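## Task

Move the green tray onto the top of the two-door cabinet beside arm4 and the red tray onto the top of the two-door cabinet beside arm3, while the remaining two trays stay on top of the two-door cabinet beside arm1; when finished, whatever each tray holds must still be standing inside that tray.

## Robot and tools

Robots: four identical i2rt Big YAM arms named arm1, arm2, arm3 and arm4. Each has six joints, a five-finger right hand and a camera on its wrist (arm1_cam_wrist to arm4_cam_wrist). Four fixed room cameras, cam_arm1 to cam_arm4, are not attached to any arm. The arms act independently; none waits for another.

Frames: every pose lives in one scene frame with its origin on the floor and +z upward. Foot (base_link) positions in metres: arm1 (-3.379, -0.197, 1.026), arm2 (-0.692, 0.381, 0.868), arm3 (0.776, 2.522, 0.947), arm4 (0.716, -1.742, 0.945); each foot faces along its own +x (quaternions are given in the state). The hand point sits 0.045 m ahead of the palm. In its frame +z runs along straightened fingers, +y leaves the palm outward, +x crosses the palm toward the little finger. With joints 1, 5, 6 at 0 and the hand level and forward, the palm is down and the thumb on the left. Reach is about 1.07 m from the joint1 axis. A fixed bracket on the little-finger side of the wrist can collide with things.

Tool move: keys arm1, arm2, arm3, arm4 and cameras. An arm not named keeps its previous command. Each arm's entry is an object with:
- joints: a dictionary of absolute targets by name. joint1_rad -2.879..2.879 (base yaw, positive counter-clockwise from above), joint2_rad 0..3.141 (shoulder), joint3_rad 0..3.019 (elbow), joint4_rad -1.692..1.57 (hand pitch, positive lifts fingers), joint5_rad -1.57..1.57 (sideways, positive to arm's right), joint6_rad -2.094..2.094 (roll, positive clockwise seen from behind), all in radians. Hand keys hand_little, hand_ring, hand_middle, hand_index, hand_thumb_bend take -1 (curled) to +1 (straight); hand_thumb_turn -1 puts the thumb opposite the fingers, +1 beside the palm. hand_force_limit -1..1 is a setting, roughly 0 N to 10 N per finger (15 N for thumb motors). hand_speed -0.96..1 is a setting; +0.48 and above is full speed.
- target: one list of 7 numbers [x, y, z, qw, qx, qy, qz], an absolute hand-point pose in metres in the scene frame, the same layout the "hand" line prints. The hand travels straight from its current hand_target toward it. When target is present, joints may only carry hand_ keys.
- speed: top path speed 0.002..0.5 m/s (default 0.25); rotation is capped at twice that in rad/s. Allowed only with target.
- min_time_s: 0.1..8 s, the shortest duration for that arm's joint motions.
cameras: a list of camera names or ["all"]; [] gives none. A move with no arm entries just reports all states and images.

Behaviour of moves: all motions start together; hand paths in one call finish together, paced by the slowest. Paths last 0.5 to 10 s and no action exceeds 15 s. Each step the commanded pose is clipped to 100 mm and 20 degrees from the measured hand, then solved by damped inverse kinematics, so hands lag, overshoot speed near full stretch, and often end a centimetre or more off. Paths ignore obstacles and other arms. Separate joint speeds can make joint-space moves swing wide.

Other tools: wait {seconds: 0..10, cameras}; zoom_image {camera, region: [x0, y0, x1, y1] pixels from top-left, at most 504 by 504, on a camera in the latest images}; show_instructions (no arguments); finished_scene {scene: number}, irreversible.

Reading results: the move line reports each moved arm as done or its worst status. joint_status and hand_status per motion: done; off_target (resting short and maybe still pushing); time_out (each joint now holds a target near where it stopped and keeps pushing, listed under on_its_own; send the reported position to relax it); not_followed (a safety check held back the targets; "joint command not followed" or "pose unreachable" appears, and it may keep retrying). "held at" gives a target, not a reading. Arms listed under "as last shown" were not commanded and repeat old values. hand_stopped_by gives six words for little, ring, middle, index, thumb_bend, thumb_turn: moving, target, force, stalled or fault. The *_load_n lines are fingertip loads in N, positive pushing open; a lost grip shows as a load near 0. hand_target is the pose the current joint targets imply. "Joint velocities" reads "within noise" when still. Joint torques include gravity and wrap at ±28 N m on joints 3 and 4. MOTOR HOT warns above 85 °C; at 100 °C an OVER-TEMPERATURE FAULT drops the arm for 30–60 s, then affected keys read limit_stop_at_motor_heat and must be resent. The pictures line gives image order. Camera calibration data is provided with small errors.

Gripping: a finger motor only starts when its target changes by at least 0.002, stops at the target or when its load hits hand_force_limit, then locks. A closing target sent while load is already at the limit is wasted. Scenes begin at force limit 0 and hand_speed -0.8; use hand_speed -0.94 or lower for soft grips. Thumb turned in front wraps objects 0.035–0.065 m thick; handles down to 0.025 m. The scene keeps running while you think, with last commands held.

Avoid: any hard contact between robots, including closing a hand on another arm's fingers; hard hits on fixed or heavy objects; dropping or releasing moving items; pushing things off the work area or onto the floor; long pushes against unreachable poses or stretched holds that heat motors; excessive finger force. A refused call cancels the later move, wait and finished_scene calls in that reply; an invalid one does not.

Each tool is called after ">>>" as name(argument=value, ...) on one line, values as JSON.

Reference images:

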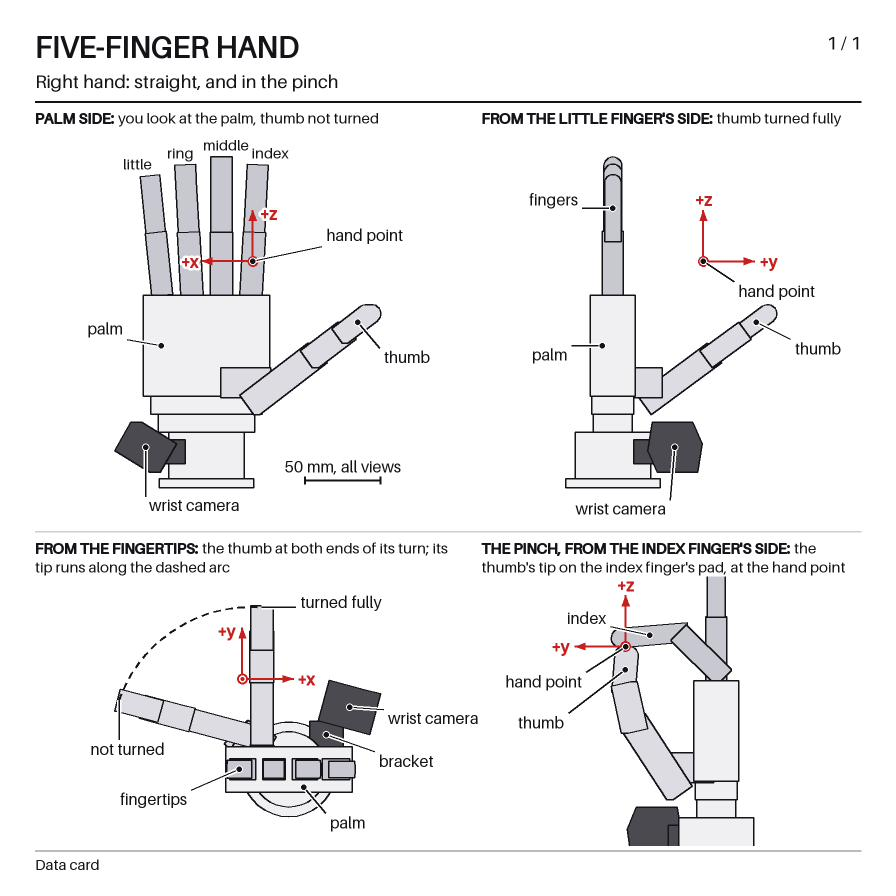

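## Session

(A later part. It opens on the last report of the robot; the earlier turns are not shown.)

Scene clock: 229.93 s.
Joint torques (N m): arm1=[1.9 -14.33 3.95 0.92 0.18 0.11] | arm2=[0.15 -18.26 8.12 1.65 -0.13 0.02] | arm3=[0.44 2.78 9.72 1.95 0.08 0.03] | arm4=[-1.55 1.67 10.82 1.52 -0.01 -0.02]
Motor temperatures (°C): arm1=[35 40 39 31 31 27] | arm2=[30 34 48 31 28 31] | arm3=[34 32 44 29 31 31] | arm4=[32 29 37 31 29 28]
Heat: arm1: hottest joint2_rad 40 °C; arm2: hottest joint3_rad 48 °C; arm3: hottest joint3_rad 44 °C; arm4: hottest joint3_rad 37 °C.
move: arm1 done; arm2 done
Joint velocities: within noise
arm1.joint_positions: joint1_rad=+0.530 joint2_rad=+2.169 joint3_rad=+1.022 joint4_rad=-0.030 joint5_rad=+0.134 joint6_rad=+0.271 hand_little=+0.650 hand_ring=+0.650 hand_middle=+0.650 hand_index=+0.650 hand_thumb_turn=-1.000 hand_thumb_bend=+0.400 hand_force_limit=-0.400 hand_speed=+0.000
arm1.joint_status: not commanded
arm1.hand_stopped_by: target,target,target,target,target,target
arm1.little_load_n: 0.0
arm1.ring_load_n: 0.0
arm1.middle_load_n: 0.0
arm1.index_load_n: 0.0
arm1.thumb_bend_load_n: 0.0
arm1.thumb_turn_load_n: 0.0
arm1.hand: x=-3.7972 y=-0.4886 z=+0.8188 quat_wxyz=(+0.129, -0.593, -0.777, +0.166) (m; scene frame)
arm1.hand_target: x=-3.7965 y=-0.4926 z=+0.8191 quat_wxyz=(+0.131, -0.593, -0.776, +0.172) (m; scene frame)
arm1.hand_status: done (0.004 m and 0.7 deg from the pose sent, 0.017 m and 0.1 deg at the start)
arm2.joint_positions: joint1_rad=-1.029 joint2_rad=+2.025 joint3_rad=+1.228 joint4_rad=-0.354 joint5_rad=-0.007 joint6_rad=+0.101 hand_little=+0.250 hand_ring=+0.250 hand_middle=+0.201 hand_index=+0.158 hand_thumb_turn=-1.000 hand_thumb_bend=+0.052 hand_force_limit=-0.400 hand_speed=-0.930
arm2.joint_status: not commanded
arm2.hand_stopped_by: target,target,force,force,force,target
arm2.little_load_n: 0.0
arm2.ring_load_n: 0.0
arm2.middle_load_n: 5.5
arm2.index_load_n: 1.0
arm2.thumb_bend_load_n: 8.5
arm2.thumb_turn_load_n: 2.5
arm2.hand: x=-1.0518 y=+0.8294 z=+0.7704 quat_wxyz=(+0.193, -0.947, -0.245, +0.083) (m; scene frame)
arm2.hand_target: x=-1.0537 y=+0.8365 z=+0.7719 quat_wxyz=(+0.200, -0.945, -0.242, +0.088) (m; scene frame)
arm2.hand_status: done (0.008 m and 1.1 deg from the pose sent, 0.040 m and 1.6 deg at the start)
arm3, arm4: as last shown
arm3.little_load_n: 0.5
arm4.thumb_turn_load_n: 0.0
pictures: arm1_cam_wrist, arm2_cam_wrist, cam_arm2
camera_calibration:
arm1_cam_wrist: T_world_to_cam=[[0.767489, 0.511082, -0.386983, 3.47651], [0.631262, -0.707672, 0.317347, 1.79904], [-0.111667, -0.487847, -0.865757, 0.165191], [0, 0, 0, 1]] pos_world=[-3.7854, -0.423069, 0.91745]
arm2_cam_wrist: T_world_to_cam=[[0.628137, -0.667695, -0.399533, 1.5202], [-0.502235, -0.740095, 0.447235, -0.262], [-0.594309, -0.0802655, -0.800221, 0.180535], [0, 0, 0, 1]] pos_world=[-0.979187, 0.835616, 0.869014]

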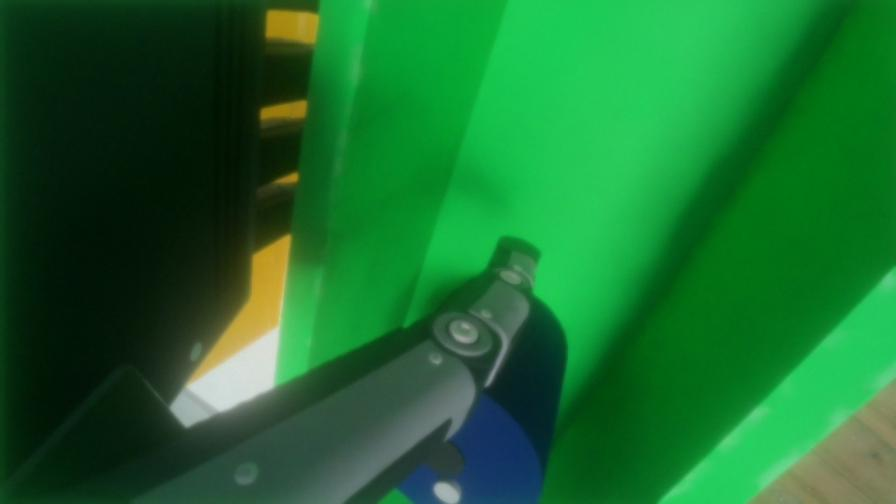

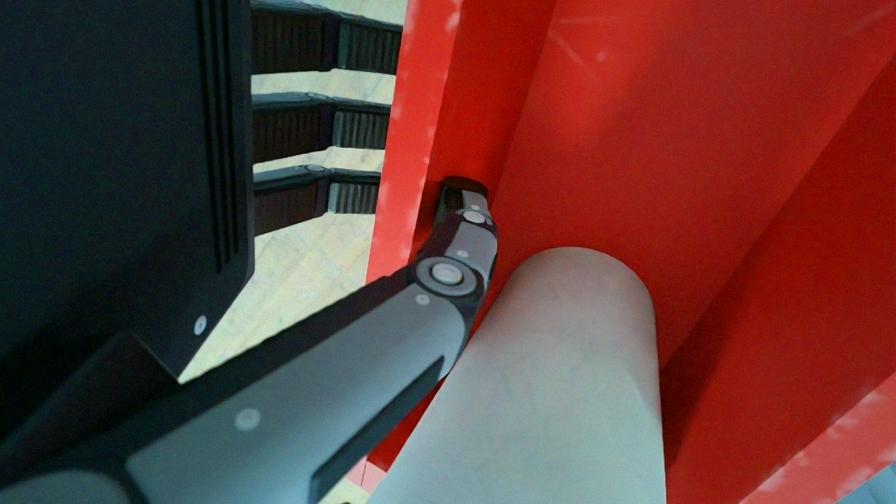

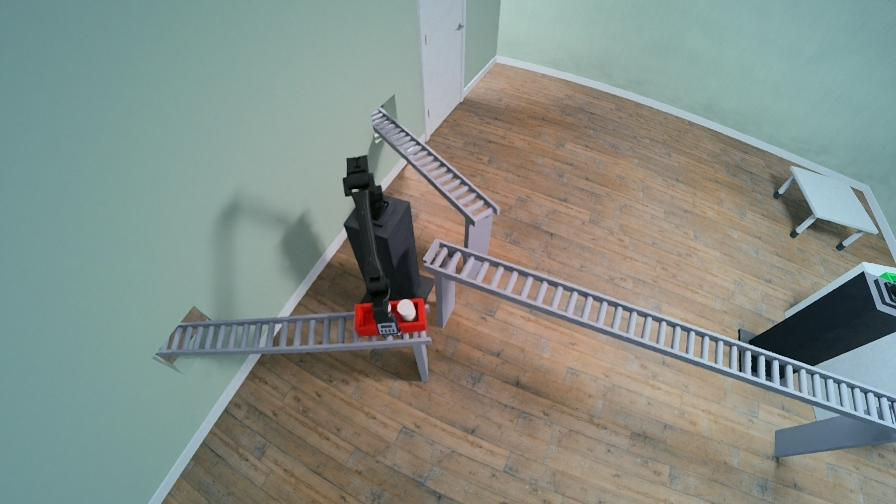

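>>> move(arm1={"target": [-3.8147, -0.4966, 0.823, 0.1314, -0.5929, -0.7755, 0.1719], "speed": 0.06}, arm2={"target": [-1.0513, 0.8324, 0.745, 0.2004, -0.9452, -0.2419, 0.0882], "speed": 0.05}, cameras=["arm1_cam_wrist", "arm2_cam_wrist", "cam_arm2"])

>>> zoom_image(camera="cam_arm2", region=[320, 260, 460, 400])

Scene clock: 234.37 s.
Joint torques (N m): arm1=[0.79 -13.63 6.75 -0.06 -0.04 0] | arm2=[0.38 -15.68 6.68 1.83 0 0.04] | arm3=[0.44 2.73 9.72 1.95 0.09 0.03] | arm4=[-1.49 1.73 10.91 1.59 0.01 -0.03]
Motor temperatures (°C): arm1=[35 40 39 31 31 27] | arm2=[30 34 47 31 28 31] | arm3=[34 32 44 29 31 31] | arm4=[32 29 37 31 29 28]
Heat: arm1: hottest joint2_rad 40 °C; arm2: hottest joint3_rad 47 °C; arm3: hottest joint3_rad 44 °C; arm4: hottest joint3_rad 37 °C.
move: arm1 off_target; arm2 off_target
Joint velocities: within noise
arm1.joint_positions: joint1_rad=+0.530 joint2_rad=+2.169 joint3_rad=+1.040 joint4_rad=-0.042 joint5_rad=+0.134 joint6_rad=+0.271 hand_little=+0.650 hand_ring=+0.650 hand_middle=+0.650 hand_index=+0.650 hand_thumb_turn=-1.000 hand_thumb_bend=+0.400 hand_force_limit=-0.400 hand_speed=+0.000
arm1.joint_status: not commanded
arm1.hand_stopped_by: target,target,target,target,target,target
arm1.little_load_n: 0.0
arm1.ring_load_n: -0.5
arm1.middle_load_n: 0.0
arm1.index_load_n: 0.0
arm1.thumb_bend_load_n: 0.0
arm1.thumb_turn_load_n: 0.0
arm1.hand: x=-3.8043 y=-0.4931 z=+0.8223 quat_wxyz=(+0.131, -0.593, -0.777, +0.169) (m; scene frame)
arm1.hand_target: x=-3.8146 y=-0.4964 z=+0.8232 quat_wxyz=(+0.132, -0.593, -0.775, +0.172) (m; scene frame)
arm1.hand_status: off_target (0.011 m and 0.3 deg from the pose sent, 0.020 m and 0.8 deg at the start)
arm2.joint_positions: joint1_rad=-1.029 joint2_rad=+2.039 joint3_rad=+1.220 joint4_rad=-0.293 joint5_rad=-0.011 joint6_rad=+0.101 hand_little=+0.250 hand_ring=+0.250 hand_middle=+0.200 hand_index=+0.158 hand_thumb_turn=-1.000 hand_thumb_bend=+0.050 hand_force_limit=-0.400 hand_speed=-0.930
arm2.joint_status: not commanded
arm2.hand_stopped_by: target,target,force,force,force,target
arm2.little_load_n: -0.5
arm2.ring_load_n: 0.0
arm2.middle_load_n: 0.0
arm2.index_load_n: 0.0
arm2.thumb_bend_load_n: 0.5
arm2.thumb_turn_load_n: 0.0
arm2.hand: x=-1.0575 y=+0.8361 z=+0.7643 quat_wxyz=(+0.210, -0.942, -0.244, +0.091) (m; scene frame)
arm2.hand_target: x=-1.0511 y=+0.8319 z=+0.7456 quat_wxyz=(+0.200, -0.945, -0.242, +0.088) (m; scene frame)
arm2.hand_status: off_target (0.021 m and 1.3 deg from the pose sent, 0.026 m and 1.1 deg at the start)
arm3, arm4: as last shown
arm3.little_load_n: 0.0
pictures: arm1_cam_wrist, arm2_cam_wrist, cam_arm2
camera_calibration:
arm1_cam_wrist: T_world_to_cam=[[0.765103, 0.509559, -0.393659, 3.48128], [0.63319, -0.706472, 0.316178, 1.80812], [-0.116998, -0.491169, -0.863171, 0.141221], [0, 0, 0, 1]] pos_world=[-3.7919, -0.427167, 0.920649]
arm2_cam_wrist: T_world_to_cam=[[0.61822, -0.654415, -0.435367, 1.53155], [-0.490245, -0.753995, 0.437209, -0.225205], [-0.614381, -0.0568549, -0.786958, 0.121845], [0, 0, 0, 1]] pos_world=[-0.982382, 0.839395, 0.861135]

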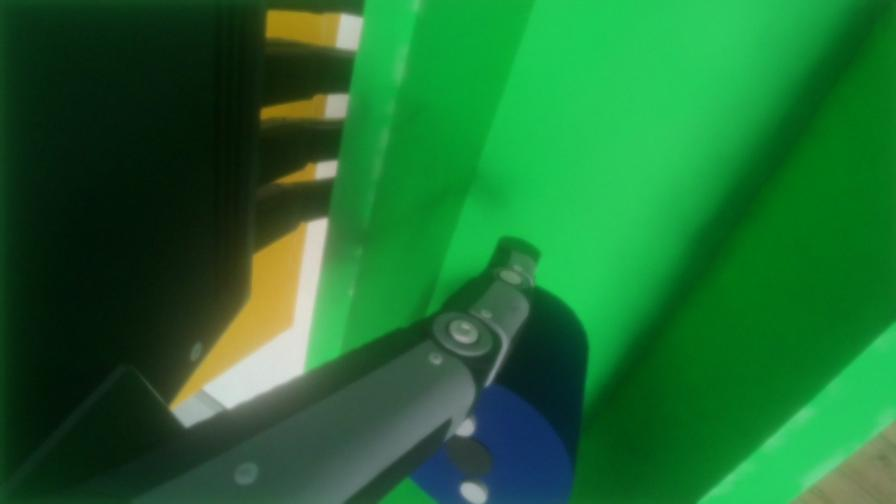

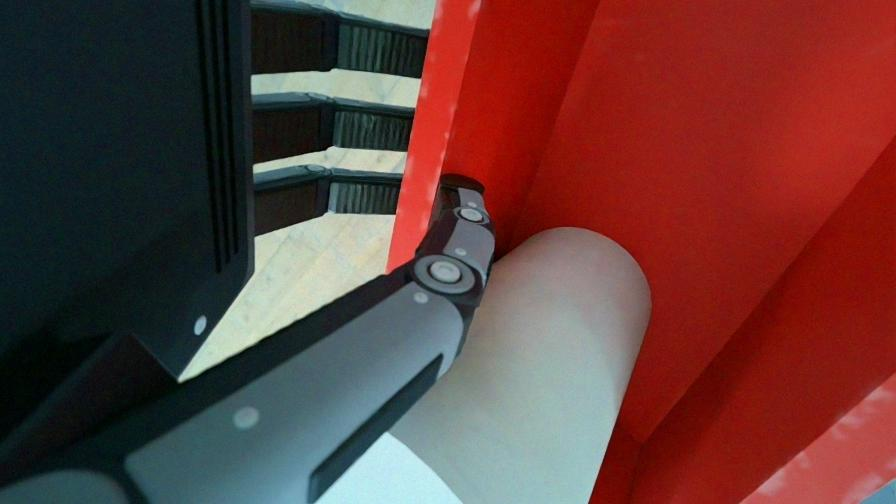

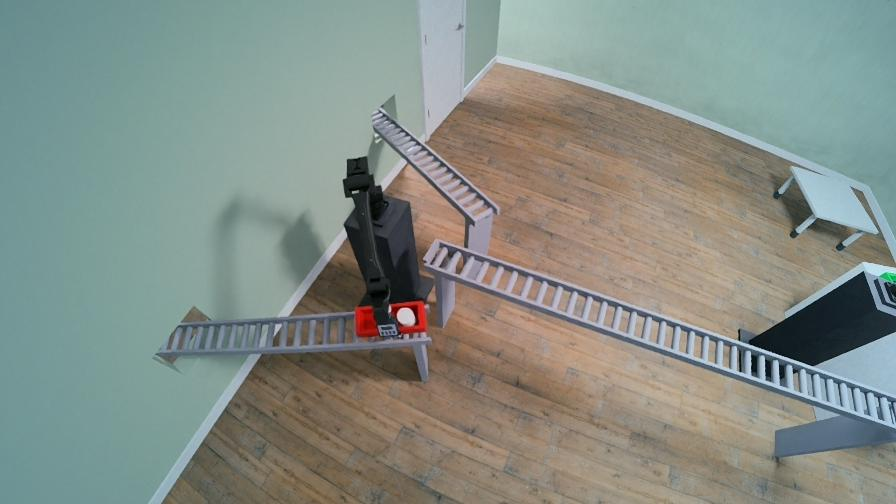

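Scaled by 3.600 from the camera's 896x504 image, which has a finer 1280x720 frame.

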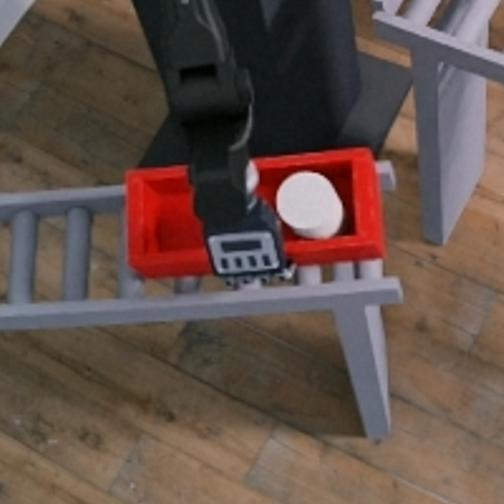

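>>> move(arm1={"joints": {"hand_index": 0.17, "hand_middle": 0.2, "hand_ring": 0.25, "hand_little": 0.25, "hand_force_limit": -0.5, "hand_speed": -0.88}}, arm2={"target": [-1.0600, 0.8430, 0.735, 0.2004, -0.9452, -0.2419, 0.0882], "speed": 0.04}, cameras=["arm2_cam_wrist", "cam_arm2"])

>>> zoom_image(camera="cam_arm2", region=[320, 260, 460, 400])

Scene clock: 246.97 s.
Joint torques (N m): arm1=[0.79 -13.74 6.32 -0.01 -0.04 0] | arm2=[0.44 -15.33 10.17 1.33 0.03 0.07] | arm3=[0.44 2.73 9.7 1.95 0.08 0.03] | arm4=[-1.61 1.9 10.88 1.57 0 -0.02]
Motor temperatures (°C): arm1=[35 40 39 31 31 27] | arm2=[30 34 45 31 28 31] | arm3=[34 32 44 29 31 31] | arm4=[32 29 37 31 29 28]
Heat: arm1: hottest joint2_rad 40 °C; arm2: hottest joint3_rad 45 °C; arm3: hottest joint3_rad 44 °C; arm4: hottest joint3_rad 37 °C.
move: arm1 done; arm2 off_target
Joint velocities: within noise
arm1.joint_positions: joint1_rad=+0.530 joint2_rad=+2.169 joint3_rad=+1.046 joint4_rad=-0.042 joint5_rad=+0.134 joint6_rad=+0.271 hand_little=+0.250 hand_ring=+0.250 hand_middle=+0.201 hand_index=+0.170 hand_thumb_turn=-1.000 hand_thumb_bend=+0.400 hand_force_limit=-0.500 hand_speed=-0.880
arm1.joint_status: all done
arm1.hand_stopped_by: target,target,target,target,target,target
arm1.little_load_n: 0.0
arm1.ring_load_n: 0.0
arm1.middle_load_n: 2.0
arm1.index_load_n: 0.0
arm1.thumb_bend_load_n: 0.0
arm1.thumb_turn_load_n: 0.5
arm1.hand: x=-3.8072 y=-0.4949 z=+0.8236 quat_wxyz=(+0.132, -0.593, -0.776, +0.172) (m; scene frame)
arm1.hand_target: x=-3.8145 y=-0.4964 z=+0.8232 quat_wxyz=(+0.132, -0.593, -0.776, +0.172) (m; scene frame)
arm1.hand_status: not commanded
arm2.joint_positions: joint1_rad=-1.029 joint2_rad=+2.079 joint3_rad=+1.223 joint4_rad=-0.285 joint5_rad=-0.011 joint6_rad=+0.101 hand_little=+0.250 hand_ring=+0.250 hand_middle=+0.200 hand_index=+0.158 hand_thumb_turn=-1.000 hand_thumb_bend=+0.050 hand_force_limit=-0.400 hand_speed=-0.930
arm2.joint_status: not commanded
arm2.hand_stopped_by: target,target,force,force,force,target
arm2.little_load_n: 0.0
arm2.ring_load_n: 0.0
arm2.middle_load_n: 0.0
arm2.index_load_n: 0.5
arm2.thumb_bend_load_n: 0.0
arm2.thumb_turn_load_n: 0.0
arm2.hand: x=-1.0542 y=+0.8308 z=+0.7432 quat_wxyz=(+0.197, -0.945, -0.245, +0.086) (m; scene frame)
arm2.hand_target: x=-1.0597 y=+0.8425 z=+0.7354 quat_wxyz=(+0.201, -0.945, -0.242, +0.088) (m; scene frame)
arm2.hand_status: off_target (0.016 m and 0.6 deg from the pose sent, 0.030 m and 1.3 deg at the start)
arm3, arm4: as last shown
arm4.thumb_turn_load_n: 0.5
pictures: arm2_cam_wrist, cam_arm2
camera_calibration:
arm2_cam_wrist: T_world_to_cam=[[0.625685, -0.664469, -0.408654, 1.51333], [-0.497469, -0.743396, 0.447088, -0.242099], [-0.600868, -0.076443, -0.795685, 0.144046], [0, 0, 0, 1]] pos_world=[-0.980754, 0.836598, 0.841285]

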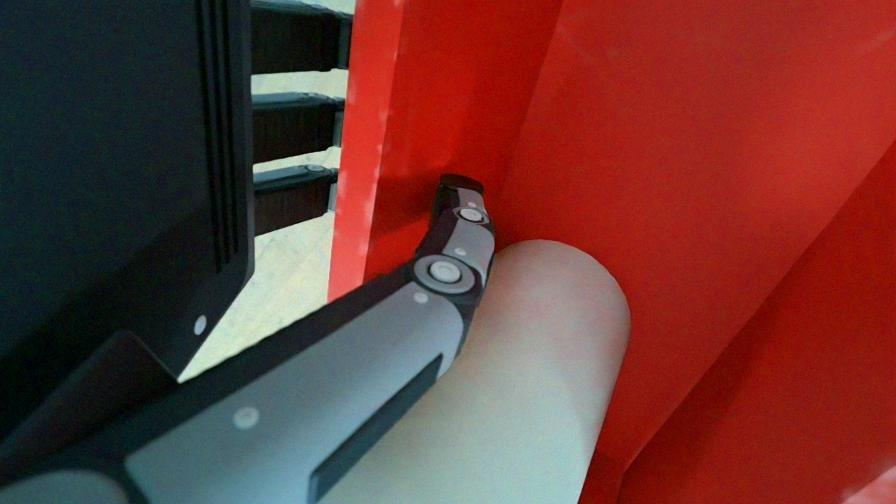

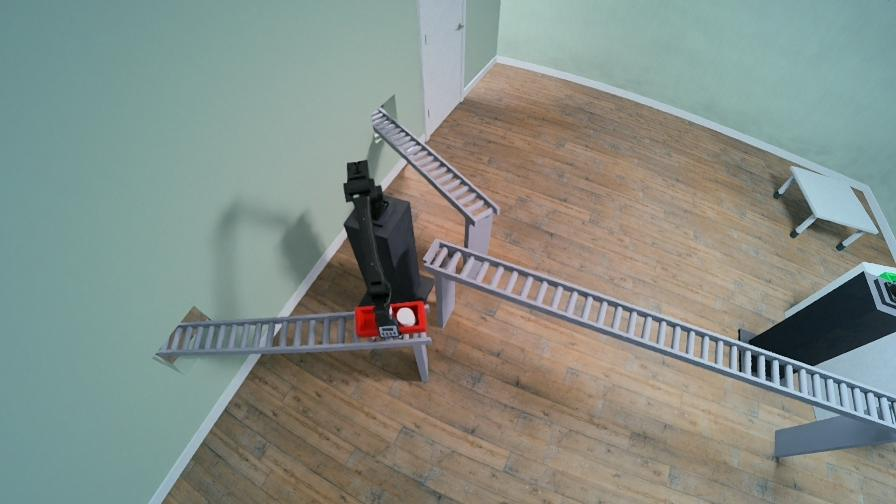

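Scaled by 3.600 from the camera's 896x504 image, which has a finer 1280x720 frame.

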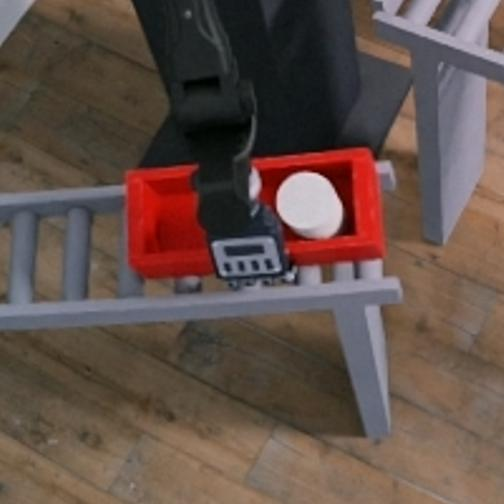

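>>> move(arm1={"joints": {"hand_thumb_bend": -0.7, "hand_force_limit": 0.0, "hand_speed": -0.92}}, arm2={"target": [-1.0654, 0.8531, 0.735, 0.2004, -0.9452, -0.2419, 0.0882], "speed": 0.04}, cameras=["arm2_cam_wrist", "cam_arm2"])

>>> zoom_image(camera="cam_arm2", region=[320, 260, 460, 400])

Scene clock: 253.93 s.
Joint torques (N m): arm1=[0.79 -13.68 6.34 -0.02 -0.04 0] | arm2=[0.5 -16.38 10.59 0.62 0.02 0.04] | arm3=[0.44 2.78 9.72 1.95 0.09 0.03] | arm4=[-1.61 2.02 10.91 1.54 -0.01 -0.04]
Motor temperatures (°C): arm1=[35 40 38 31 31 27] | arm2=[30 35 45 31 28 31] | arm3=[34 32 44 29 31 31] | arm4=[32 29 37 31 29 28]
Heat: arm1: hottest joint2_rad 40 °C; arm2: hottest joint3_rad 45 °C; arm3: hottest joint3_rad 44 °C; arm4: hottest joint3_rad 37 °C.
move: arm1 off_target; arm2 off_target
Joint velocities: within noise
arm1.joint_positions: joint1_rad=+0.530 joint2_rad=+2.169 joint3_rad=+1.046 joint4_rad=-0.042 joint5_rad=+0.134 joint6_rad=+0.271 hand_little=+0.250 hand_ring=+0.250 hand_middle=+0.201 hand_index=+0.170 hand_thumb_turn=-1.000 hand_thumb_bend=+0.066 hand_force_limit=+0.000 hand_speed=-0.920
arm1.joint_status: hand_thumb_bend off_target (ended at +0.066, target -0.700); the others done
arm1.hand_stopped_by: target,target,target,target,force,target
arm1.little_load_n: 0.0
arm1.ring_load_n: 0.0
arm1.middle_load_n: 4.0
arm1.index_load_n: 0.0
arm1.thumb_bend_load_n: 7.5
arm1.thumb_turn_load_n: 1.5
arm1.hand: x=-3.8072 y=-0.4949 z=+0.8236 quat_wxyz=(+0.132, -0.593, -0.776, +0.172) (m; scene frame)
arm1.hand_target: x=-3.8145 y=-0.4964 z=+0.8232 quat_wxyz=(+0.132, -0.593, -0.776, +0.172) (m; scene frame)
arm1.hand_status: not commanded
arm2.joint_positions: joint1_rad=-1.029 joint2_rad=+2.099 joint3_rad=+1.259 joint4_rad=-0.287 joint5_rad=-0.011 joint6_rad=+0.100 hand_little=+0.250 hand_ring=+0.250 hand_middle=+0.201 hand_index=+0.158 hand_thumb_turn=-1.000 hand_thumb_bend=+0.052 hand_force_limit=-0.400 hand_speed=-0.930
arm2.joint_status: not commanded
arm2.hand_stopped_by: target,target,force,force,force,target
arm2.little_load_n: 0.0
arm2.ring_load_n: 0.0
arm2.middle_load_n: 2.0
arm2.index_load_n: 0.5
arm2.thumb_bend_load_n: 6.5
arm2.thumb_turn_load_n: 0.5
arm2.hand: x=-1.0623 y=+0.8426 z=+0.7431 quat_wxyz=(+0.203, -0.944, -0.245, +0.089) (m; scene frame)
arm2.hand_target: x=-1.0651 y=+0.8526 z=+0.7351 quat_wxyz=(+0.201, -0.945, -0.242, +0.088) (m; scene frame)
arm2.hand_status: off_target (0.014 m and 0.5 deg from the pose sent, 0.026 m and 0.6 deg at the start)
arm3, arm4: as last shown
arm4.thumb_turn_load_n: 0.0
pictures: arm2_cam_wrist, cam_arm2
camera_calibration:
arm2_cam_wrist: T_world_to_cam=[[0.623079, -0.658966, -0.42135, 1.5282], [-0.493399, -0.749138, 0.441985, -0.22439], [-0.606902, -0.0674982, -0.791905, 0.123221], [0, 0, 0, 1]] pos_world=[-0.988122, 0.847252, 0.840664]

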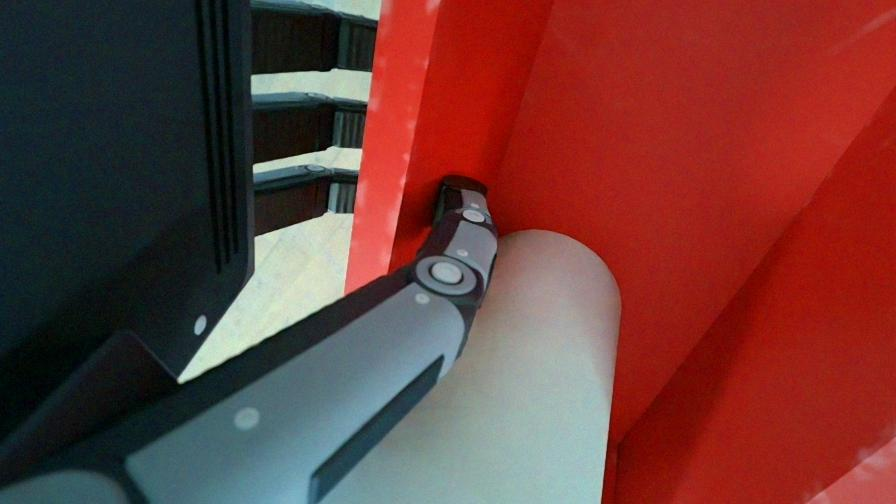

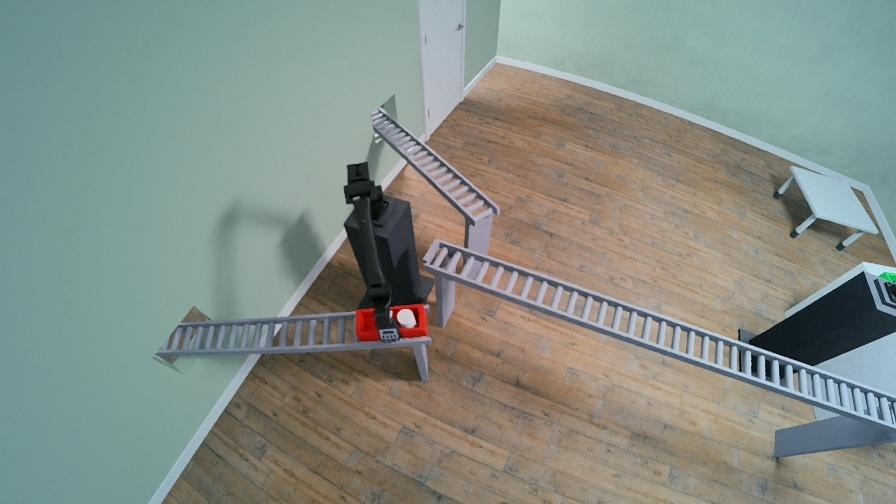

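Scaled by 3.600 from the camera's 896x504 image, which has a finer 1280x720 frame.

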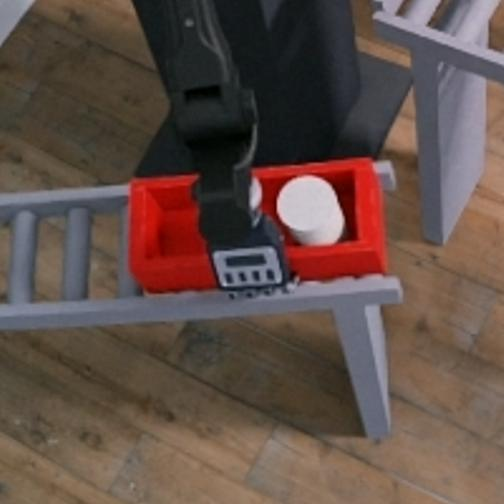

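>>> move(arm1={"joints": {"hand_index": 0.0, "hand_middle": 0.0, "hand_force_limit": -0.4, "hand_speed": -0.93}}, arm2={"joints": {"hand_thumb_bend": 0.35, "hand_index": 0.4, "hand_middle": 0.4, "hand_ring": 0.4, "hand_little": 0.4, "hand_speed": -0.7}}, cameras=["cam_arm2", "arm1_cam_wrist", "arm2_cam_wrist"])

>>> zoom_image(camera="cam_arm2", region=[320, 260, 460, 400])

Scene clock: 259.13 s.
Joint torques (N m): arm1=[0.79 -13.74 6.32 -0.01 -0.04 0] | arm2=[0.44 -16.15 10.37 0.87 0.05 0] | arm3=[0.5 2.78 9.72 1.95 0.08 0.03] | arm4=[-1.26 1.55 10.77 1.55 0 -0.02]
Motor temperatures (°C): arm1=[35 40 38 31 31 27] | arm2=[30 35 45 31 28 31] | arm3=[34 32 44 29 31 31] | arm4=[31 29 37 31 29 28]
Heat: arm1: hottest joint2_rad 40 °C; arm2: hottest joint3_rad 45 °C; arm3: hottest joint3_rad 44 °C; arm4: hottest joint3_rad 37 °C.
move: arm1 off_target; arm2 done
Joint velocities: within noise
arm1.joint_positions: joint1_rad=+0.530 joint2_rad=+2.169 joint3_rad=+1.046 joint4_rad=-0.042 joint5_rad=+0.134 joint6_rad=+0.271 hand_little=+0.250 hand_ring=+0.250 hand_middle=+0.201 hand_index=+0.159 hand_thumb_turn=-1.000 hand_thumb_bend=+0.066 hand_force_limit=-0.400 hand_speed=-0.930
arm1.joint_status: hand_middle off_target (ended at +0.201, target +0.000); hand_index off_target (ended at +0.159, target +0.000); the others done
arm1.hand_stopped_by: target,target,force,force,force,target
arm1.little_load_n: 0.0
arm1.ring_load_n: 0.0
arm1.middle_load_n: 3.0
arm1.index_load_n: 5.5
arm1.thumb_bend_load_n: 8.0
arm1.thumb_turn_load_n: 1.0
arm1.hand: x=-3.8072 y=-0.4949 z=+0.8236 quat_wxyz=(+0.132, -0.593, -0.776, +0.172) (m; scene frame)
arm1.hand_target: x=-3.8145 y=-0.4964 z=+0.8232 quat_wxyz=(+0.132, -0.593, -0.776, +0.172) (m; scene frame)
arm1.hand_status: not commanded
arm2.joint_positions: joint1_rad=-1.029 joint2_rad=+2.100 joint3_rad=+1.263 joint4_rad=-0.293 joint5_rad=-0.012 joint6_rad=+0.100 hand_little=+0.400 hand_ring=+0.400 hand_middle=+0.400 hand_index=+0.400 hand_thumb_turn=-1.000 hand_thumb_bend=+0.350 hand_force_limit=-0.400 hand_speed=-0.700
arm2.joint_status: all done
arm2.hand_stopped_by: target,target,target,target,target,target
arm2.little_load_n: 0.0
arm2.ring_load_n: 0.0
arm2.middle_load_n: -1.0
arm2.index_load_n: 0.0
arm2.thumb_bend_load_n: 0.0
arm2.thumb_turn_load_n: -0.5
arm2.hand: x=-1.0626 y=+0.8430 z=+0.7436 quat_wxyz=(+0.202, -0.944, -0.245, +0.089) (m; scene frame)
arm2.hand_target: x=-1.0650 y=+0.8528 z=+0.7352 quat_wxyz=(+0.201, -0.945, -0.242, +0.088) (m; scene frame)
arm2.hand_status: not commanded
arm3, arm4: as last shown
arm3.index_load_n: 0.5
pictures: arm1_cam_wrist, arm2_cam_wrist, cam_arm2
camera_calibration:
arm1_cam_wrist: T_world_to_cam=[[0.763325, 0.508404, -0.398573, 3.4816], [0.634596, -0.705598, 0.315308, 1.81474], [-0.120928, -0.493615, -0.861232, 0.123406], [0, 0, 0, 1]] pos_world=[-3.79429, -0.428664, 0.921748]
arm2_cam_wrist: T_world_to_cam=[[0.623403, -0.659919, -0.419376, 1.52847], [-0.493728, -0.748134, 0.443316, -0.226601], [-0.606302, -0.0693064, -0.792209, 0.125856], [0, 0, 0, 1]] pos_world=[-0.988426, 0.847862, 0.841165]

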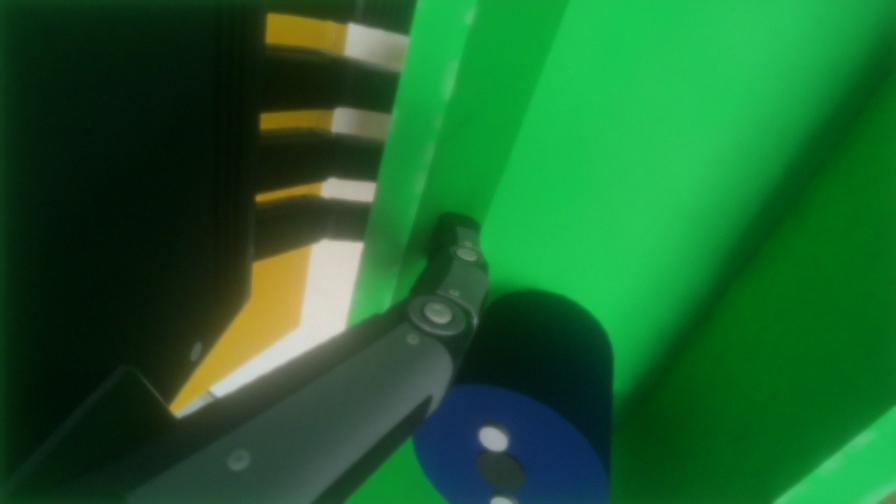

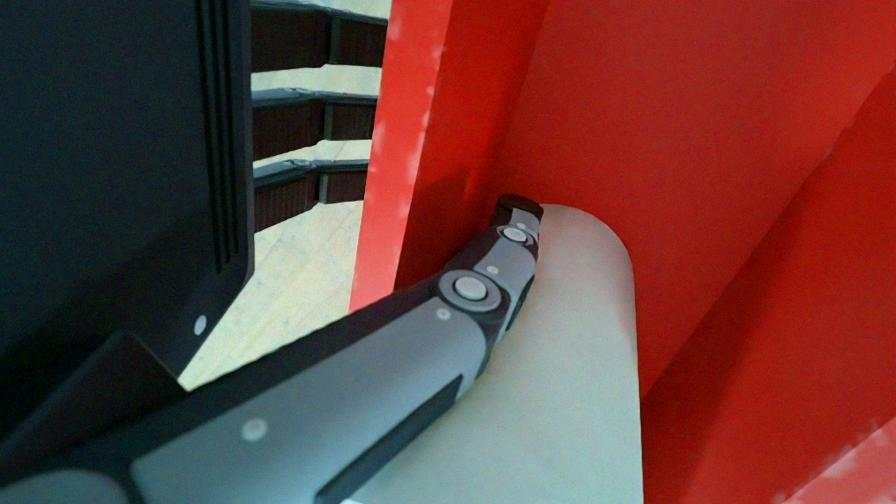

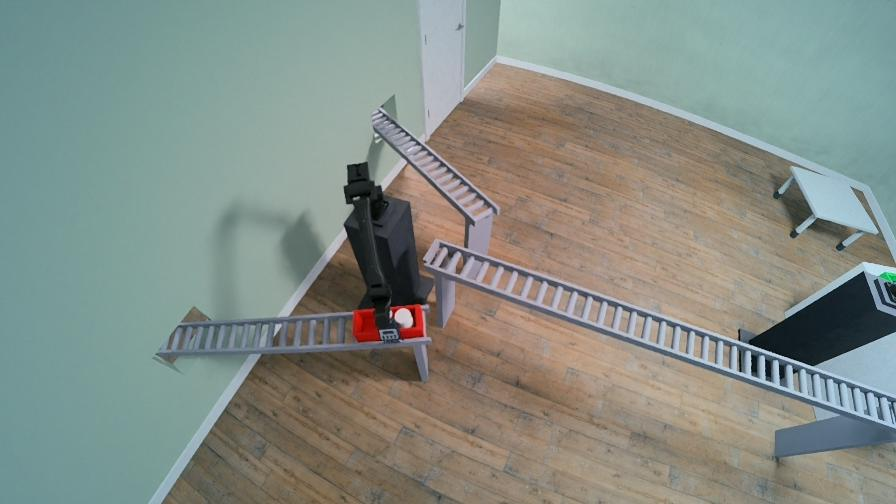

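Scaled by 3.600 from the camera's 896x504 image, which has a finer 1280x720 frame.

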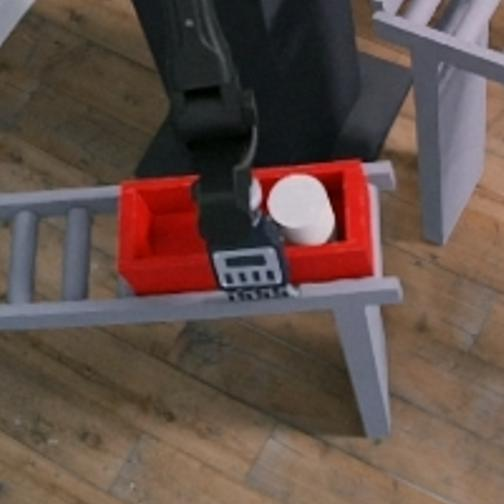

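>>> move(arm1={"target": [-3.825, -0.4988, 0.885, 0.1314, -0.5929, -0.7755, 0.1719], "speed": 0.06}, arm2={"target": [-1.068, 0.858, 0.92, 0.2004, -0.9452, -0.2419, 0.0882], "speed": 0.12}, cameras=["cam_arm2", "arm1_cam_wrist"])

Scene clock: 263.73 s.
Joint torques (N m): arm1=[0.67 -17.96 7.64 -0.12 -0.12 0.01] | arm2=[0.56 -18.02 13.05 0.29 0.06 0.08] | arm3=[0.44 2.78 9.72 1.95 0.08 0.03] | arm4=[-1.2 2.26 10.86 1.54 -0.02 -0.03]
Motor temperatures (°C): arm1=[35 40 38 31 31 27] | arm2=[30 35 45 31 28 31] | arm3=[34 32 44 29 31 31] | arm4=[31 29 37 31 29 28]
Heat: arm1: hottest joint2_rad 40 °C; arm2: hottest joint3_rad 45 °C; arm3: hottest joint3_rad 44 °C; arm4: hottest joint3_rad 37 °C.
move: arm1 off_target; arm2 off_target
Joint velocities: within noise
arm1.joint_positions: joint1_rad=+0.526 joint2_rad=+2.094 joint3_rad=+1.049 joint4_rad=-0.188 joint5_rad=+0.133 joint6_rad=+0.264 hand_little=+0.250 hand_ring=+0.250 hand_middle=+0.201 hand_index=+0.159 hand_thumb_turn=-1.000 hand_thumb_bend=+0.067 hand_force_limit=-0.400 hand_speed=-0.930
arm1.joint_status: not commanded
arm1.hand_stopped_by: target,target,force,force,force,target
arm1.little_load_n: 0.0
arm1.ring_load_n: 0.5
arm1.middle_load_n: 6.5
arm1.index_load_n: 3.0
arm1.thumb_bend_load_n: 10.0
arm1.thumb_turn_load_n: 4.5
arm1.hand: x=-3.7968 y=-0.4854 z=+0.8534 quat_wxyz=(+0.121, -0.593, -0.784, +0.140) (m; scene frame)
arm1.hand_target: x=-3.8240 y=-0.4982 z=+0.8849 quat_wxyz=(+0.132, -0.593, -0.776, +0.172) (m; scene frame)
arm1.hand_status: off_target (0.044 m and 3.9 deg from the pose sent, 0.064 m and 0.1 deg at the start)
arm2.joint_positions: joint1_rad=-1.029 joint2_rad=+1.865 joint3_rad=+1.394 joint4_rad=-0.696 joint5_rad=-0.012 joint6_rad=+0.100 hand_little=+0.400 hand_ring=+0.400 hand_middle=+0.400 hand_index=+0.400 hand_thumb_turn=-1.000 hand_thumb_bend=+0.350 hand_force_limit=-0.400 hand_speed=-0.700
arm2.joint_status: not commanded
arm2.hand_stopped_by: target,target,target,target,target,target
arm2.little_load_n: 0.0
arm2.ring_load_n: 0.0
arm2.middle_load_n: 0.0
arm2.index_load_n: 0.0
arm2.thumb_bend_load_n: 0.0
arm2.thumb_turn_load_n: 0.0
arm2.hand: x=-1.0601 y=+0.8437 z=+0.9021 quat_wxyz=(+0.185, -0.948, -0.246, +0.082) (m; scene frame)
arm2.hand_target: x=-1.0674 y=+0.8574 z=+0.9201 quat_wxyz=(+0.200, -0.945, -0.242, +0.088) (m; scene frame)
arm2.hand_status: off_target (0.024 m and 2.0 deg from the pose sent, 0.177 m and 0.4 deg at the start)
arm3.joint_positions: joint1_rad=-0.361 joint2_rad=+0.604 joint3_rad=+1.439 joint4_rad=-1.543 joint5_rad=+0.193 joint6_rad=-1.401 hand_little=+0.650 hand_ring=+0.650 hand_middle=+0.650 hand_index=+0.650 hand_thumb_turn=-1.000 hand_thumb_bend=+0.400 hand_force_limit=+0.000 hand_speed=+0.000
arm3.joint_status: not commanded
arm3.hand_stopped_by: target,target,target,target,target,target
arm3.little_load_n: 0.0
arm3.ring_load_n: 0.0
arm3.middle_load_n: 0.0
arm3.index_load_n: 0.0
arm3.thumb_bend_load_n: 0.0
arm3.thumb_turn_load_n: 0.0
arm3.hand: x=+0.9592 y=+2.4575 z=+1.4358 quat_wxyz=(+0.007, +0.903, -0.037, +0.427) (m; scene frame)
arm3.hand_target: x=+0.9578 y=+2.4572 z=+1.4435 quat_wxyz=(+0.005, +0.899, -0.038, +0.436) (m; scene frame)
arm3.hand_status: not commanded
arm4.joint_positions: joint1_rad=+0.146 joint2_rad=+0.623 joint3_rad=+1.381 joint4_rad=-1.611 joint5_rad=+0.107 joint6_rad=-1.068 hand_little=+0.650 hand_ring=+0.650 hand_middle=+0.650 hand_index=+0.650 hand_thumb_turn=-1.000 hand_thumb_bend=+0.400 hand_force_limit=+0.000 hand_speed=+0.000
arm4.joint_status: not commanded
arm4.hand_stopped_by: target,target,target,target,target,target
arm4.little_load_n: 0.0
arm4.ring_load_n: 0.0
arm4.middle_load_n: 0.0
arm4.index_load_n: 0.0
arm4.thumb_bend_load_n: 0.0
arm4.thumb_turn_load_n: 0.0
arm4.hand: x=+0.8437 y=-1.8552 z=+1.3802 quat_wxyz=(+0.031, +0.836, -0.418, +0.354) (m; scene frame)
arm4.hand_target: x=+0.8440 y=-1.8553 z=+1.3900 quat_wxyz=(+0.030, +0.832, -0.416, +0.367) (m; scene frame)
arm4.hand_status: not commanded
pictures: arm1_cam_wrist, cam_arm2
camera_calibration:
arm1_cam_wrist: T_world_to_cam=[[0.78216, 0.525235, -0.335194, 3.50632], [0.619125, -0.715653, 0.323302, 1.735], [-0.070073, -0.460401, -0.884941, 0.384423], [0, 0, 0, 1]] pos_world=[-3.78974, -0.422996, 0.95456]

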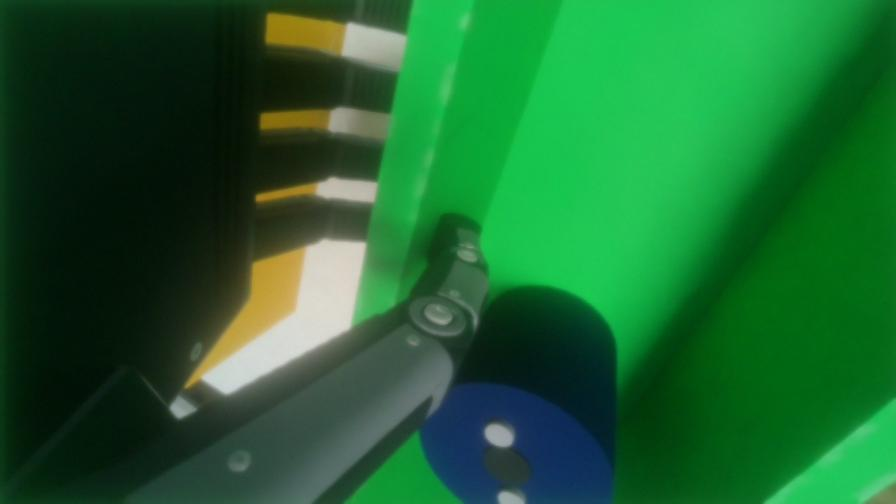

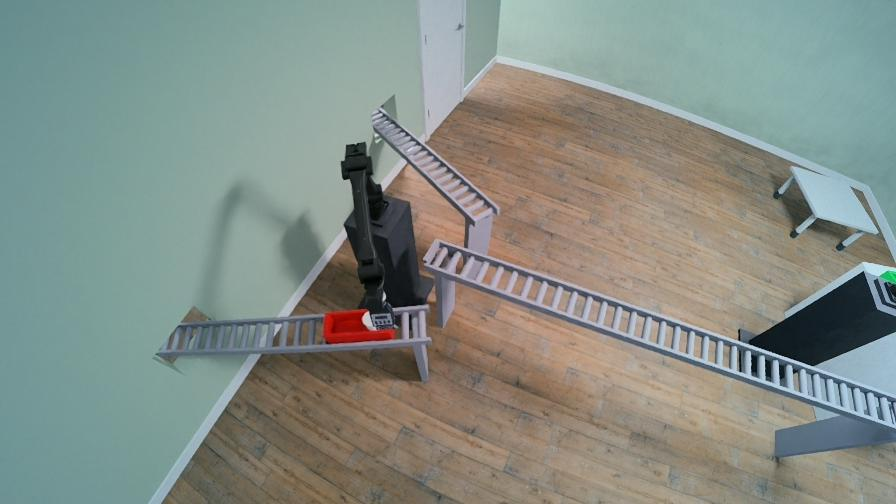

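>>> move(arm1={"target": [-3.8184, -0.4966, 1.05, 0.1314, -0.5929, -0.7755, 0.1719], "speed": 0.15}, arm2={"target": [-1.19, 0.38, 1.0, 0, 0, -0.9763, 0.2164], "speed": 0.35, "joints": {"hand_little": 0.65, "hand_ring": 0.65, "hand_middle": 0.65, "hand_index": 0.65, "hand_thumb_bend": 0.4, "hand_speed": 0}}, arm3={"joints": {"joint1_rad": -1.6, "joint2_rad": 1.45, "joint3_rad": 1.35, "joint4_rad": -0.95, "joint5_rad": 0, "joint6_rad": 0}, "min_time_s": 4}, cameras=["cam_arm1", "cam_arm2", "arm3_cam_wrist"])

Scene clock: 273.53 s.
Joint torques (N m): arm1=[1.08 -16.03 11.92 -0.17 -0.05 0.06] | arm2=[0.73 -13.68 13.45 -0.27 -0.14 -0.12] | arm3=[0.21 -10.99 9.85 1.88 -0.19 0.23] | arm4=[-1.44 1.61 10.8 1.58 -0.01 -0.03]
Motor temperatures (°C): arm1=[35 41 39 31 31 27] | arm2=[30 35 46 31 28 31] | arm3=[34 32 44 29 31 31] | arm4=[31 29 37 31 29 28]
Heat: arm1: hottest joint2_rad 41 °C; arm2: hottest joint3_rad 46 °C; arm3: hottest joint3_rad 44 °C; arm4: hottest joint3_rad 37 °C.
move: arm1 off_target; arm2 off_target; arm3 done
Joint velocities: within noise
arm1.joint_positions: joint1_rad=+0.526 joint2_rad=+1.767 joint3_rad=+1.089 joint4_rad=-0.580 joint5_rad=+0.134 joint6_rad=+0.263 hand_little=+0.250 hand_ring=+0.250 hand_middle=+0.201 hand_index=+0.159 hand_thumb_turn=-1.000 hand_thumb_bend=+0.067 hand_force_limit=-0.400 hand_speed=-0.930
arm1.joint_status: not commanded
arm1.hand_stopped_by: target,target,force,force,force,target
arm1.little_load_n: 0.5
arm1.ring_load_n: 0.0
arm1.middle_load_n: 6.5
arm1.index_load_n: 3.0
arm1.thumb_bend_load_n: 10.0
arm1.thumb_turn_load_n: 4.5
arm1.hand: x=-3.7884 y=-0.4785 z=+1.0072 quat_wxyz=(+0.117, -0.594, -0.786, +0.129) (m; scene frame)
arm1.hand_target: x=-3.8164 y=-0.4953 z=+1.0506 quat_wxyz=(+0.132, -0.593, -0.776, +0.172) (m; scene frame)
arm1.hand_status: off_target (0.055 m and 5.4 deg from the pose sent, 0.198 m and 3.9 deg at the start)
arm2.joint_positions: joint1_rad=-0.111 joint2_rad=+1.743 joint3_rad=+1.495 joint4_rad=-1.361 joint5_rad=-0.431 joint6_rad=-1.606 hand_little=+0.650 hand_ring=+0.650 hand_middle=+0.650 hand_index=+0.650 hand_thumb_turn=-1.000 hand_thumb_bend=+0.400 hand_force_limit=-0.400 hand_speed=+0.000
arm2.joint_status: all done
arm2.hand_stopped_by: target,target,target,target,target,target
arm2.little_load_n: 0.0
arm2.ring_load_n: 0.0
arm2.middle_load_n: 0.0
arm2.index_load_n: 0.0
arm2.thumb_bend_load_n: 0.0
arm2.thumb_turn_load_n: 0.0
arm2.hand: x=-1.1750 y=+0.3783 z=+0.9989 quat_wxyz=(-0.003, -0.007, -0.976, +0.218) (m; scene frame)
arm2.hand_target: x=-1.1895 y=+0.3800 z=+0.9999 quat_wxyz=(+0.000, +0.000, -0.976, +0.216) (m; scene frame)
arm2.hand_status: off_target (0.015 m and 0.9 deg from the pose sent, 0.491 m and 150.1 deg at the start)
arm3.joint_positions: joint1_rad=-1.594 joint2_rad=+1.438 joint3_rad=+1.359 joint4_rad=-0.964 joint5_rad=+0.003 joint6_rad=-0.013 hand_little=+0.650 hand_ring=+0.650 hand_middle=+0.650 hand_index=+0.650 hand_thumb_turn=-1.000 hand_thumb_bend=+0.400 hand_force_limit=+0.000 hand_speed=+0.000
arm3.joint_status: all done
arm3.hand_stopped_by: target,target,target,target,target,target
arm3.little_load_n: 0.0
arm3.ring_load_n: 0.0
arm3.middle_load_n: 0.0
arm3.index_load_n: 0.0
arm3.thumb_bend_load_n: 0.0
arm3.thumb_turn_load_n: 0.5
arm3.hand: x=+1.0500 y=+2.0973 z=+1.1659 quat_wxyz=(-0.068, +0.253, -0.933, +0.248) (m; scene frame)
arm3.hand_target: x=+1.0500 y=+2.0945 z=+1.1571 quat_wxyz=(-0.069, +0.245, -0.936, +0.244) (m; scene frame)
arm3.hand_status: not commanded
arm4: as last shown
pictures: arm3_cam_wrist, cam_arm1, cam_arm2
camera_calibration:
arm3_cam_wrist: T_world_to_cam=[[-0.617932, 0.578408, -0.532544, 0.0659524], [0.489447, 0.813082, 0.315182, -2.58673], [0.615306, -0.0658905, -0.78553, 0.51865], [0, 0, 0, 1]] pos_world=[0.987694, 2.09925, 1.25783]

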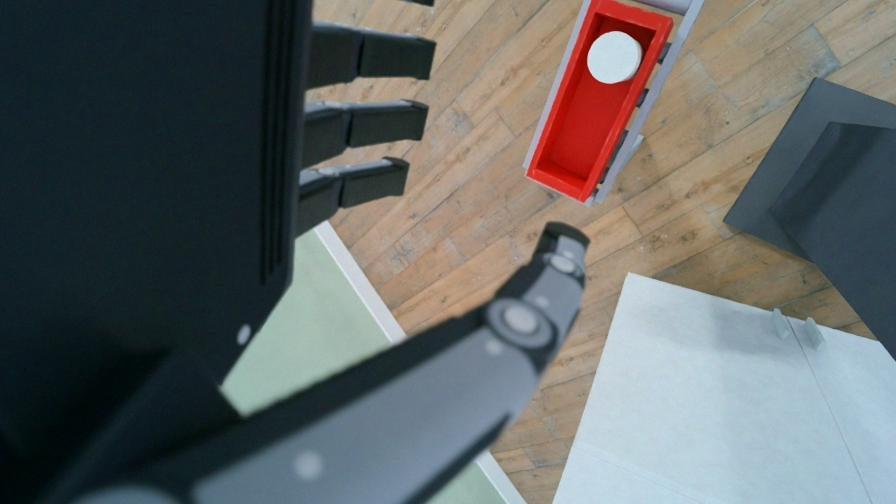

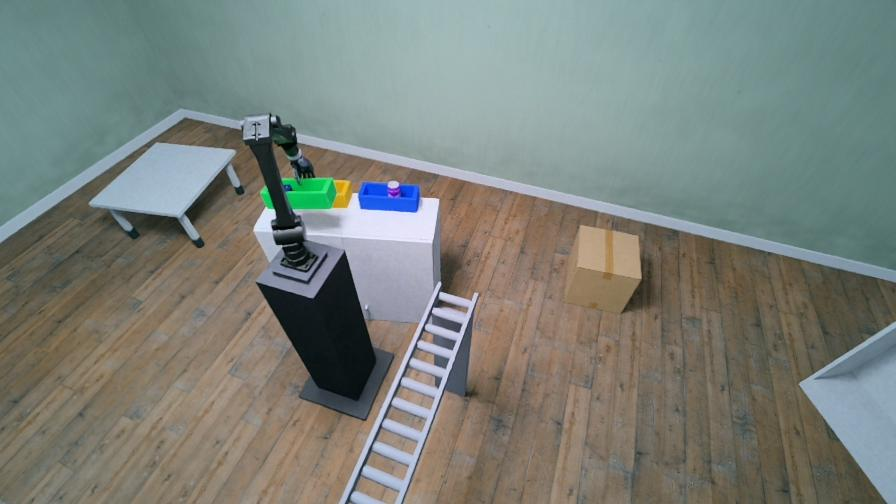

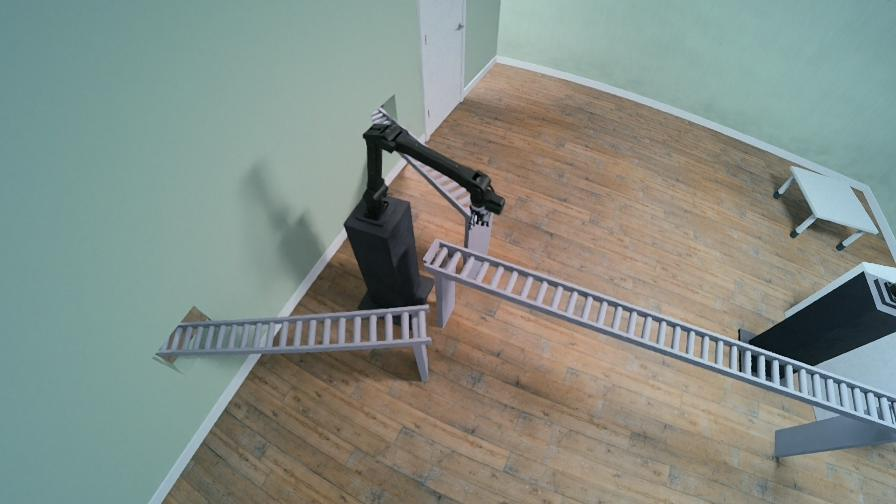

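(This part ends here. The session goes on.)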